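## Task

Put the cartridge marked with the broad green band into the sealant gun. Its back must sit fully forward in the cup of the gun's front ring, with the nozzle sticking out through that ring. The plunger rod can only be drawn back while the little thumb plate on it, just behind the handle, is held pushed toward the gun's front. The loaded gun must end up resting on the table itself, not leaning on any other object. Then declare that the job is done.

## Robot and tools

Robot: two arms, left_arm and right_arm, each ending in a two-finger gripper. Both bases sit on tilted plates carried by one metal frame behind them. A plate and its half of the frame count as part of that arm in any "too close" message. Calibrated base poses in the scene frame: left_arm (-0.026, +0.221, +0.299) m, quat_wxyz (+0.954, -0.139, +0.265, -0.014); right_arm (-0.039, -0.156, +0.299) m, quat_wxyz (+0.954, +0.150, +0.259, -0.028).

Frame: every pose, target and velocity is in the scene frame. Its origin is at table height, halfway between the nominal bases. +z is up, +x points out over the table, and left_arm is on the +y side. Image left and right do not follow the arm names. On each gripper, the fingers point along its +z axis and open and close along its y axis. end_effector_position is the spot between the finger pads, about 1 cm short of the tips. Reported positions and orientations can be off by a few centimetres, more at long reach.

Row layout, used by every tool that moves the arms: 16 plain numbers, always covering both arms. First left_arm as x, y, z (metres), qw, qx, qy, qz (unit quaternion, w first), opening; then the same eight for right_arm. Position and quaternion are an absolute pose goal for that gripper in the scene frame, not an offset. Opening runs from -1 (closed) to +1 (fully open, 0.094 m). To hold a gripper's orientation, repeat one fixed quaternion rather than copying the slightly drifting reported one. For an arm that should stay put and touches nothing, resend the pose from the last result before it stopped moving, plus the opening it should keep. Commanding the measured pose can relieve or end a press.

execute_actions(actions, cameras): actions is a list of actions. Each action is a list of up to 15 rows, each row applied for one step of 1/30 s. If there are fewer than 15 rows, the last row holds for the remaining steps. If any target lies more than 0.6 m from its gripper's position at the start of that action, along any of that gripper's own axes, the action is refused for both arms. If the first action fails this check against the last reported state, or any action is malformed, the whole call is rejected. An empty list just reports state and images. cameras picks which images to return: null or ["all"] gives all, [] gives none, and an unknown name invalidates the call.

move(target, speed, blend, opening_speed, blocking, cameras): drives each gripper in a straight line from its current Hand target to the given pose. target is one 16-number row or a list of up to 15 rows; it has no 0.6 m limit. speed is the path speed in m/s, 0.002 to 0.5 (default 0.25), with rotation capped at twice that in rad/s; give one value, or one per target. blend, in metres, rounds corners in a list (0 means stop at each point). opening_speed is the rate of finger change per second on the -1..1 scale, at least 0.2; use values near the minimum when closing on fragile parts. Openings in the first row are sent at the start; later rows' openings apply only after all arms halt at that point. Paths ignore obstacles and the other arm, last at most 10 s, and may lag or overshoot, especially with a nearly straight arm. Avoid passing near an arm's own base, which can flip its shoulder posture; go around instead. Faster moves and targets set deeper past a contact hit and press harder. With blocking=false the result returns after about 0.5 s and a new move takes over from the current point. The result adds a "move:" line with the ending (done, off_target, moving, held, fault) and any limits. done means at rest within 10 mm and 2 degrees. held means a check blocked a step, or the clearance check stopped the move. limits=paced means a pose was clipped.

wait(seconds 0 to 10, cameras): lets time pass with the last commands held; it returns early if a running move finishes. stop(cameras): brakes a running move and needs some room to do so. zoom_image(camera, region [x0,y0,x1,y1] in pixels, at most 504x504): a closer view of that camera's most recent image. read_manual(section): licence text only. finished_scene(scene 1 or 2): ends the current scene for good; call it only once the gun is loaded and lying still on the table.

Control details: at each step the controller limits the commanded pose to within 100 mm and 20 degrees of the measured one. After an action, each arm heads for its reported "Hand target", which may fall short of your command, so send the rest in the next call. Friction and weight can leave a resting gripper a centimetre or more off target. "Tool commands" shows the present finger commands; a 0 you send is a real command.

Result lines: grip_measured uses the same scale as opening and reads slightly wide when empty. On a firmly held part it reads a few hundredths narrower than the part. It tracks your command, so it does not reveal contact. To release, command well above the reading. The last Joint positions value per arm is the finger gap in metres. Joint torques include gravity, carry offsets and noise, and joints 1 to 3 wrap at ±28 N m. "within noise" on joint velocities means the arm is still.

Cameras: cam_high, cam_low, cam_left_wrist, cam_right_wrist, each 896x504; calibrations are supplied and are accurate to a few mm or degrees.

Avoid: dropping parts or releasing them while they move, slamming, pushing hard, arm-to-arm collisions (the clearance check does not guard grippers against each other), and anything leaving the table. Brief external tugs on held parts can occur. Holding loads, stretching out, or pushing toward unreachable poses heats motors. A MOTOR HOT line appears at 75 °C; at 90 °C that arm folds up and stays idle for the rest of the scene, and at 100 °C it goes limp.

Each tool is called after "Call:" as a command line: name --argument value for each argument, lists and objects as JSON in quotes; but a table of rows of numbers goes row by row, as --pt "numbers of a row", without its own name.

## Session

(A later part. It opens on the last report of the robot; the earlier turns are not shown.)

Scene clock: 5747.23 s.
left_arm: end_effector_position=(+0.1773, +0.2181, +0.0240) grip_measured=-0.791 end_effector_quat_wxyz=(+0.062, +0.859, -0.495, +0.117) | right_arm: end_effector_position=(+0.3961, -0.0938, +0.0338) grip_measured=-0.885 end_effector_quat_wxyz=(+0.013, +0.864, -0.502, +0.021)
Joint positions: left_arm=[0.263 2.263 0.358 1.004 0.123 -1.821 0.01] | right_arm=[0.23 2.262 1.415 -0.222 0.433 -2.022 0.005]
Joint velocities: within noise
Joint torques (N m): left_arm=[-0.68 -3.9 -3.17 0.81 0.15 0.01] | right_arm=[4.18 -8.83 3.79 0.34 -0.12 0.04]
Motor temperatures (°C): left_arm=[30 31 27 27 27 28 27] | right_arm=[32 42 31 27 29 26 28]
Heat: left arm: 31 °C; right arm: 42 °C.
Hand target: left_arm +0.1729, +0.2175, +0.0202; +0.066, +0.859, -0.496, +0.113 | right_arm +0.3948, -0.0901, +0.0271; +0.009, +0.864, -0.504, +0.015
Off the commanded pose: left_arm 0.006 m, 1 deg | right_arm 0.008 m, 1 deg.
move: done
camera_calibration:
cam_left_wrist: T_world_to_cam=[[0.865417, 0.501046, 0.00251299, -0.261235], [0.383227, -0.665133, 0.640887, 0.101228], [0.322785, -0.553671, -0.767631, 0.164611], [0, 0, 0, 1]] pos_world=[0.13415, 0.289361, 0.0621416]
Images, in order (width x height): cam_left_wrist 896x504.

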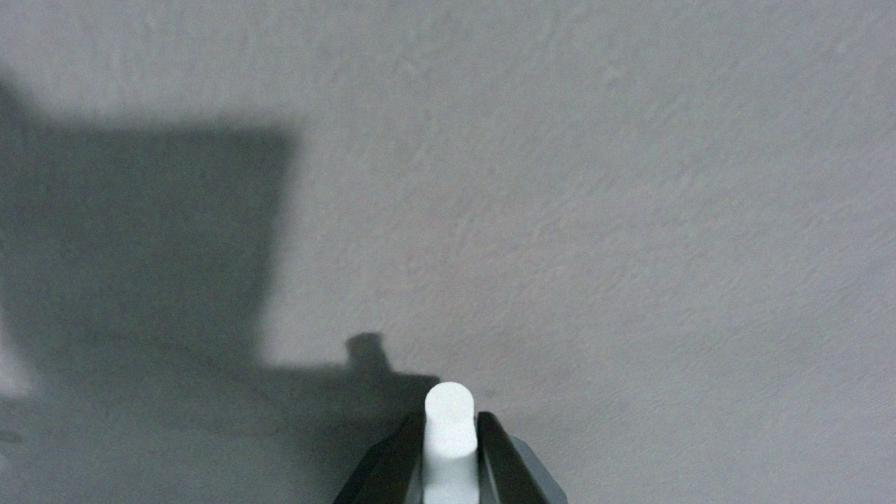

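Call:
move --pt "0.162 0.236 0.022 -0.0653 -0.8586 0.4957 -0.1130 -1 0.402 -0.102 0.028 -0.0088 -0.8637 0.5037 -0.0151 -1" --pt "0.151 0.255 0.022 -0.0653 -0.8586 0.4957 -0.1130 -1 0.410 -0.116 0.028 -0.0088 -0.8637 0.5037 -0.0151 -1" --pt "0.151 0.255 0.038 -0.0653 -0.8586 0.4957 -0.1130 -1 0.410 -0.116 0.028 -0.0088 -0.8637 0.5037 -0.0151 -1" --pt "0.151 0.255 0.012 -0.0653 -0.8586 0.4957 -0.1130 -1 0.410 -0.116 0.028 -0.0088 -0.8637 0.5037 -0.0151 -1" --pt "0.150 0.258 0.022 -0.0653 -0.8586 0.4957 -0.1130 -1 0.410 -0.116 0.028 -0.0088 -0.8637 0.5037 -0.0151 -1" --speed 0.06 --cameras '["cam_left_wrist","cam_right_wrist"]'

Call:
move --pt "0.158 0.240 0.024 -0.0653 -0.8586 0.4957 -0.1130 -1 0.398 -0.098 0.028 -0.0088 -0.8637 0.5037 -0.0151 -1" --pt "0.158 0.240 0.024 -0.0653 -0.8586 0.4957 -0.1130 -0.3 0.395 -0.092 0.028 -0.0088 -0.8637 0.5037 -0.0151 -0.2" --pt "0.148 0.255 0.03 -0.0653 -0.8586 0.4957 -0.1130 -0.3 0.395 -0.092 0.05 -0.0088 -0.8637 0.5037 -0.0151 0" --pt "0.148 0.262 0.11 -0.0653 -0.8586 0.4957 -0.1130 -0.3 0.39 -0.1 0.10 -0.0088 -0.8637 0.5037 -0.0151 0" --speed '[0.04,0.05,0.08,0.12]' --cameras '["cam_left_wrist"]'

Call:
zoom_image --camera "cam_left_wrist" --region '[330, 200, 540, 410]'

Scene clock: 5769.57 s.
left_arm: end_effector_position=(+0.1686, +0.2374, +0.0259) grip_measured=-0.796 end_effector_quat_wxyz=(+0.088, +0.847, -0.497, +0.168) | right_arm: end_effector_position=(+0.3844, -0.0827, +0.0322) grip_measured=-0.885 end_effector_quat_wxyz=(-0.022, +0.870, -0.490, -0.041)
Joint positions: left_arm=[0.459 2.287 0.353 1.017 0.357 -1.653 0.01] | right_arm=[0.205 2.264 1.437 -0.303 0.295 -2.049 0.005]
Joint velocities: within noise
Joint torques (N m): left_arm=[2.65 -6.61 -5.93 0.47 -0.69 0.13] | right_arm=[1.74 -10.67 5.46 0.57 0.95 -0.19]
Motor temperatures (°C): left_arm=[30 31 27 27 27 28 28] | right_arm=[32 40 31 27 29 26 29]
Heat: left arm: 31 °C; right arm: 40 °C.
Hand target: left_arm +0.1500, +0.2568, +0.0233; +0.067, +0.858, -0.496, +0.114 | right_arm +0.4080, -0.1161, +0.0306; +0.009, +0.863, -0.505, +0.013
Off the commanded pose: left_arm 0.028 m, 7 deg | right_arm 0.042 m, 8 deg.
move: off_target (left_arm, right_arm)
camera_calibration:
cam_left_wrist: T_world_to_cam=[[0.872023, 0.489362, 0.010022, -0.261981], [0.330812, -0.604338, 0.724802, 0.108408], [0.360747, -0.628729, -0.688884, 0.188996], [0, 0, 0, 1]] pos_world=[0.124411, 0.312546, 0.0542478]
cam_right_wrist: T_world_to_cam=[[0.858917, 0.512114, 0.000842593, -0.287894], [0.480946, -0.807206, 0.342212, -0.224673], [0.175932, -0.293527, -0.939622, 0.0255032], [0, 0, 0, 1]] pos_world=[0.350846, -0.026437, 0.101092]
Images, in order (width x height): cam_left_wrist 896x504, cam_right_wrist 896x504.

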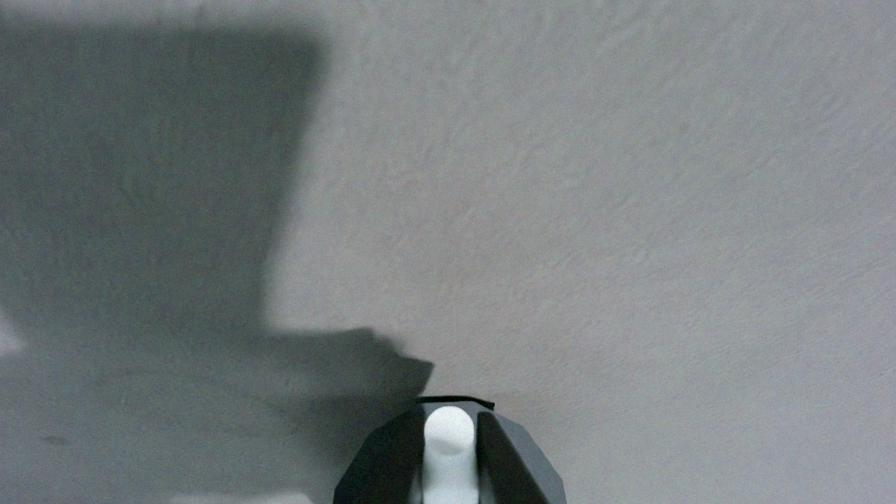

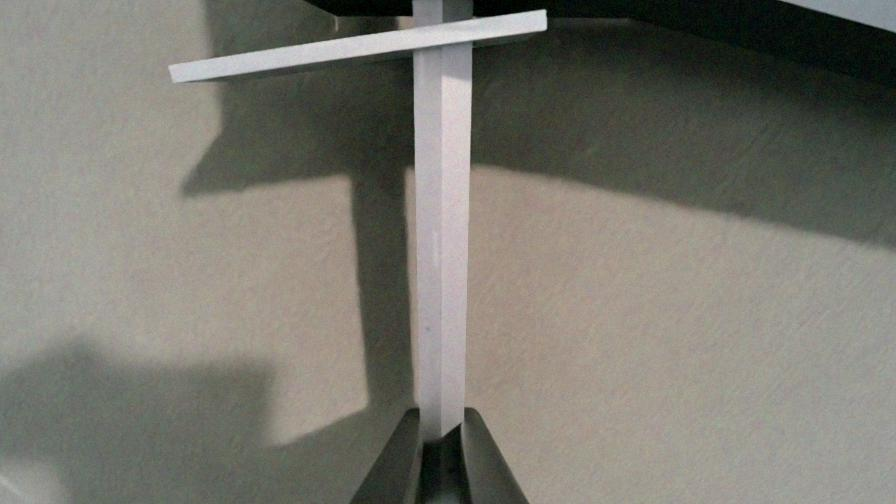

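Scene clock: 5774.47 s.
left_arm: end_effector_position=(+0.1480, +0.2614, +0.1097) grip_measured=-0.302 end_effector_quat_wxyz=(+0.062, +0.860, -0.493, +0.114) | right_arm: end_effector_position=(+0.3904, -0.1046, +0.0885) grip_measured=-0.002 end_effector_quat_wxyz=(+0.013, +0.861, -0.508, +0.014)
Joint positions: left_arm=[0.516 1.637 0.108 0.584 0.271 -1.621 0.033] | right_arm=[0.255 2.077 1.324 -0.34 0.437 -1.979 0.047]
Joint velocities: within noise
Joint torques (N m): left_arm=[0.44 -5.37 -1.39 0.38 0.16 0.07] | right_arm=[5.67 -12.59 1.84 0.05 0.06 0.08]
Motor temperatures (°C): left_arm=[30 32 27 27 27 28 28] | right_arm=[33 41 31 27 29 26 29]
Heat: left arm: 32 °C; right arm: 41 °C.
Hand target: left_arm +0.1480, +0.2620, +0.1100; +0.065, +0.859, -0.496, +0.113 | right_arm +0.3901, -0.1001, +0.0996; +0.009, +0.864, -0.504, +0.015
Off the commanded pose: left_arm 0.001 m, 0 deg | right_arm 0.012 m, 1 deg.
move: off_target (right_arm); target 2's new opening was sent with right_arm's hand 0.013 m and 5 deg from that target; target 3's new opening was sent with right_arm's hand 0.015 m and 1 deg from that target
camera_calibration:
cam_left_wrist: T_world_to_cam=[[0.86308, 0.505065, -0.00184385, -0.258038], [0.390267, -0.664582, 0.637199, 0.085581], [0.320601, -0.550673, -0.770697, 0.263755], [0, 0, 0, 1]] pos_world=[0.104748, 0.332444, 0.148267]
Images, in order (width x height): cam_left_wrist 896x504.

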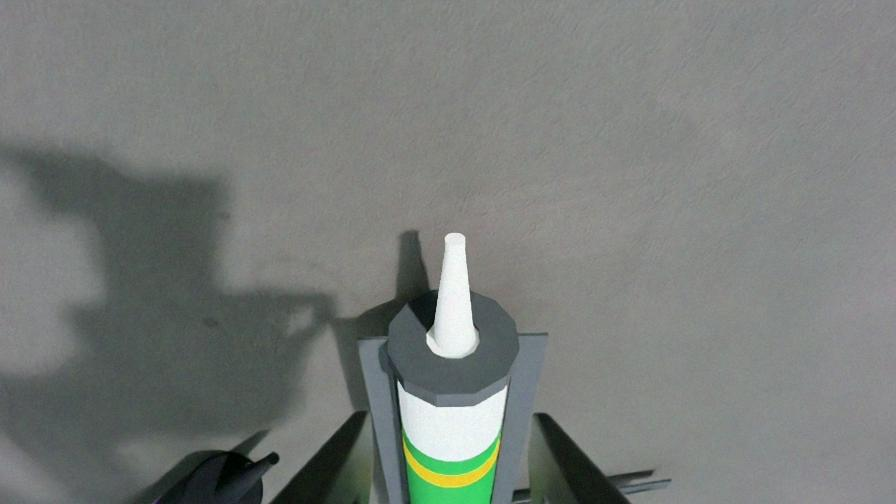

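Scaled by 2.400.

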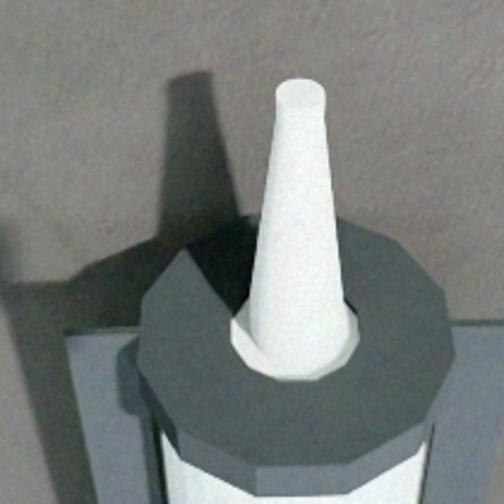

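Call:
move --pt "0.22 0.20 0.16 0 -0.259 0.966 0 -0.3 0.38 -0.16 0.16 -0.0088 -0.8637 0.5037 -0.0151 0.2" --pt "0.285 0.06 0.14 0 -0.259 0.966 0 -0.3 0.36 -0.24 0.20 -0.0084 -0.8766 0.4809 -0.0153 0.2" --speed 0.18 --cameras '["cam_left_wrist","cam_high"]'

Call:
zoom_image --camera "cam_left_wrist" --region '[500, 100, 800, 400]'

Call:
move --pt "0.24 0.14 0.13 0 -0.259 0.966 0 -0.3 0.36 -0.24 0.20 -0.0084 -0.8766 0.4809 -0.0153 0.2" --speed 0.18 --cameras '["cam_left_wrist"]'

Call:
zoom_image --camera "cam_left_wrist" --region '[150, 100, 450, 400]'

Scene clock: 5794.87 s.
left_arm: end_effector_position=(+0.2922, +0.0617, +0.1444) grip_measured=-0.302 end_effector_quat_wxyz=(+0.008, -0.266, +0.964, -0.012) | right_arm: end_effector_position=(+0.3570, -0.2366, +0.1903) grip_measured=+0.198 end_effector_quat_wxyz=(+0.058, +0.839, -0.541, +0.005)
Joint positions: left_arm=[-0.561 1.9 0.956 -0.266 -0.513 -1.026 0.033] | right_arm=[0.034 1.625 1.191 -0.645 0.401 -2.086 0.056]
Joint velocities: within noise
Joint torques (N m): left_arm=[-5.64 -5.81 3.9 0.34 -0.11 -0.11] | right_arm=[1.98 -11.37 4.55 0.03 0.03 -0.06]
Motor temperatures (°C): left_arm=[30 31 27 27 27 28 27] | right_arm=[33 42 31 27 28 26 28]
Heat: left arm: 31 °C; right arm: 42 °C.
Hand target: left_arm +0.2849, +0.0601, +0.1402; +0.000, -0.259, +0.966, +0.000 | right_arm +0.3600, -0.2395, +0.1999; +0.053, +0.839, -0.541, +0.010
Off the commanded pose: left_arm 0.009 m, 2 deg | right_arm 0.011 m, 10 deg.
joint sent to its limit (right arm) — joint 6 (wrist roll), lower limit. The joint targets are off in orientation, not in position.
move: off_target (right_arm)
camera_calibration:
cam_left_wrist: T_world_to_cam=[[0.514433, -0.857278, 0.020821, -0.0988729], [-0.786666, -0.462117, 0.409394, 0.238785], [-0.341343, -0.226985, -0.91212, 0.328147], [0, 0, 0, 1]] pos_world=[0.350718, 0.10007, 0.203611]
Images, in order (width x height): cam_high 896x504, cam_left_wrist 896x504.

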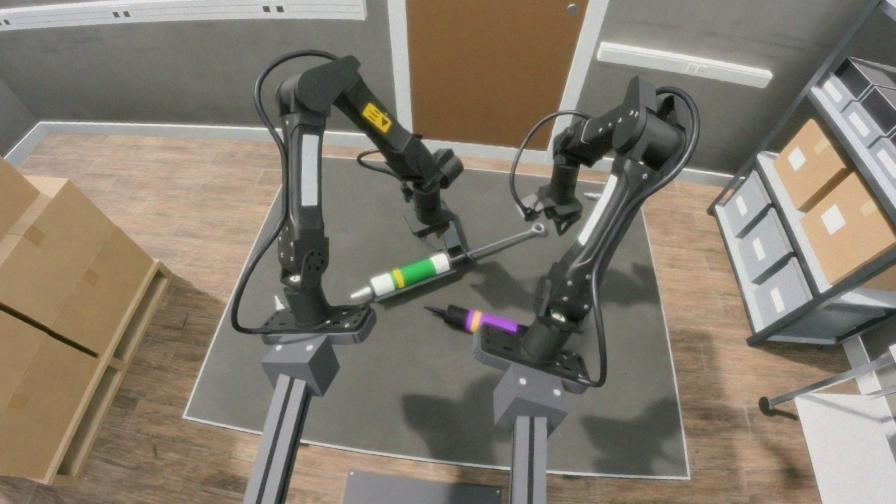

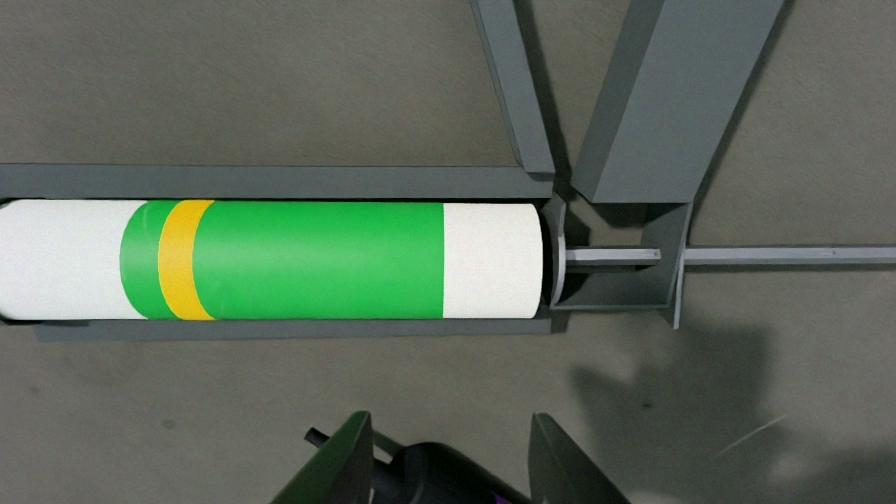

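Scaled by 1.680.

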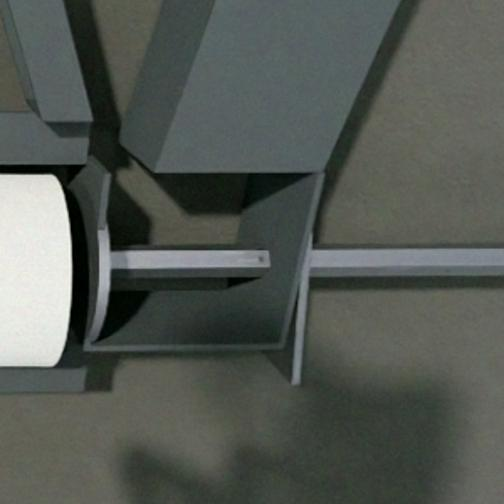

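Scene clock: 5796.23 s.
left_arm: end_effector_position=(+0.2349, +0.1396, +0.1270) grip_measured=-0.302 end_effector_quat_wxyz=(-0.009, -0.257, +0.966, +0.007) | right_arm: end_effector_position=(+0.3568, -0.2366, +0.1903) grip_measured=+0.198 end_effector_quat_wxyz=(+0.059, +0.839, -0.541, +0.004)
Joint positions: left_arm=[-0.387 1.739 0.613 -0.056 -0.458 -0.851 0.033] | right_arm=[0.034 1.625 1.191 -0.646 0.401 -2.086 0.056]
Joint velocities: within noise
Joint torques (N m): left_arm=[-3.06 -8.09 0.91 0.67 -0.05 0.08] | right_arm=[1.85 -11.4 4.59 -0.01 0.02 -0.08]
Motor temperatures (°C): left_arm=[30 32 27 27 27 28 27] | right_arm=[33 43 31 27 28 26 28]
Heat: left arm: 32 °C; right arm: 43 °C.
Hand target: left_arm +0.2399, +0.1401, +0.1300; +0.000, -0.259, +0.966, +0.000 | right_arm +0.3600, -0.2395, +0.2000; +0.053, +0.839, -0.541, +0.010
Off the commanded pose: left_arm 0.006 m, 1 deg | right_arm 0.011 m, 10 deg.
joint sent to its limit (right arm) — joint 6 (wrist roll), lower limit. The joint targets are off in orientation, not in position.
move: off_target (right_arm)
camera_calibration:
cam_left_wrist: T_world_to_cam=[[0.497957, -0.866833, -0.0252785, 0.00880892], [-0.777584, -0.459213, 0.429519, 0.231707], [-0.383929, -0.194226, -0.902704, 0.314681], [0, 0, 0, 1]] pos_world=[0.296601, 0.175158, 0.184764]
Images, in order (width x height): cam_left_wrist 896x504.

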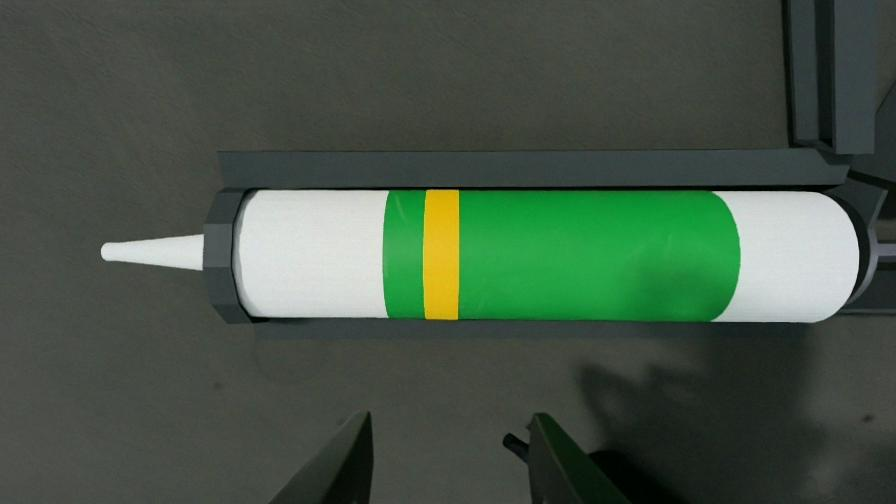

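Scaled by 1.680.

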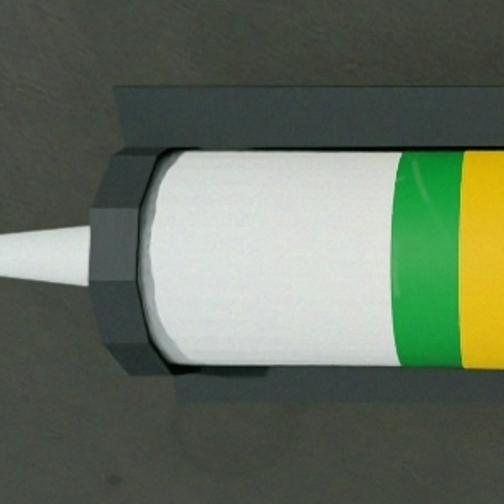

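Call:
finished_scene --scene 1

The scene is finished: the task was done.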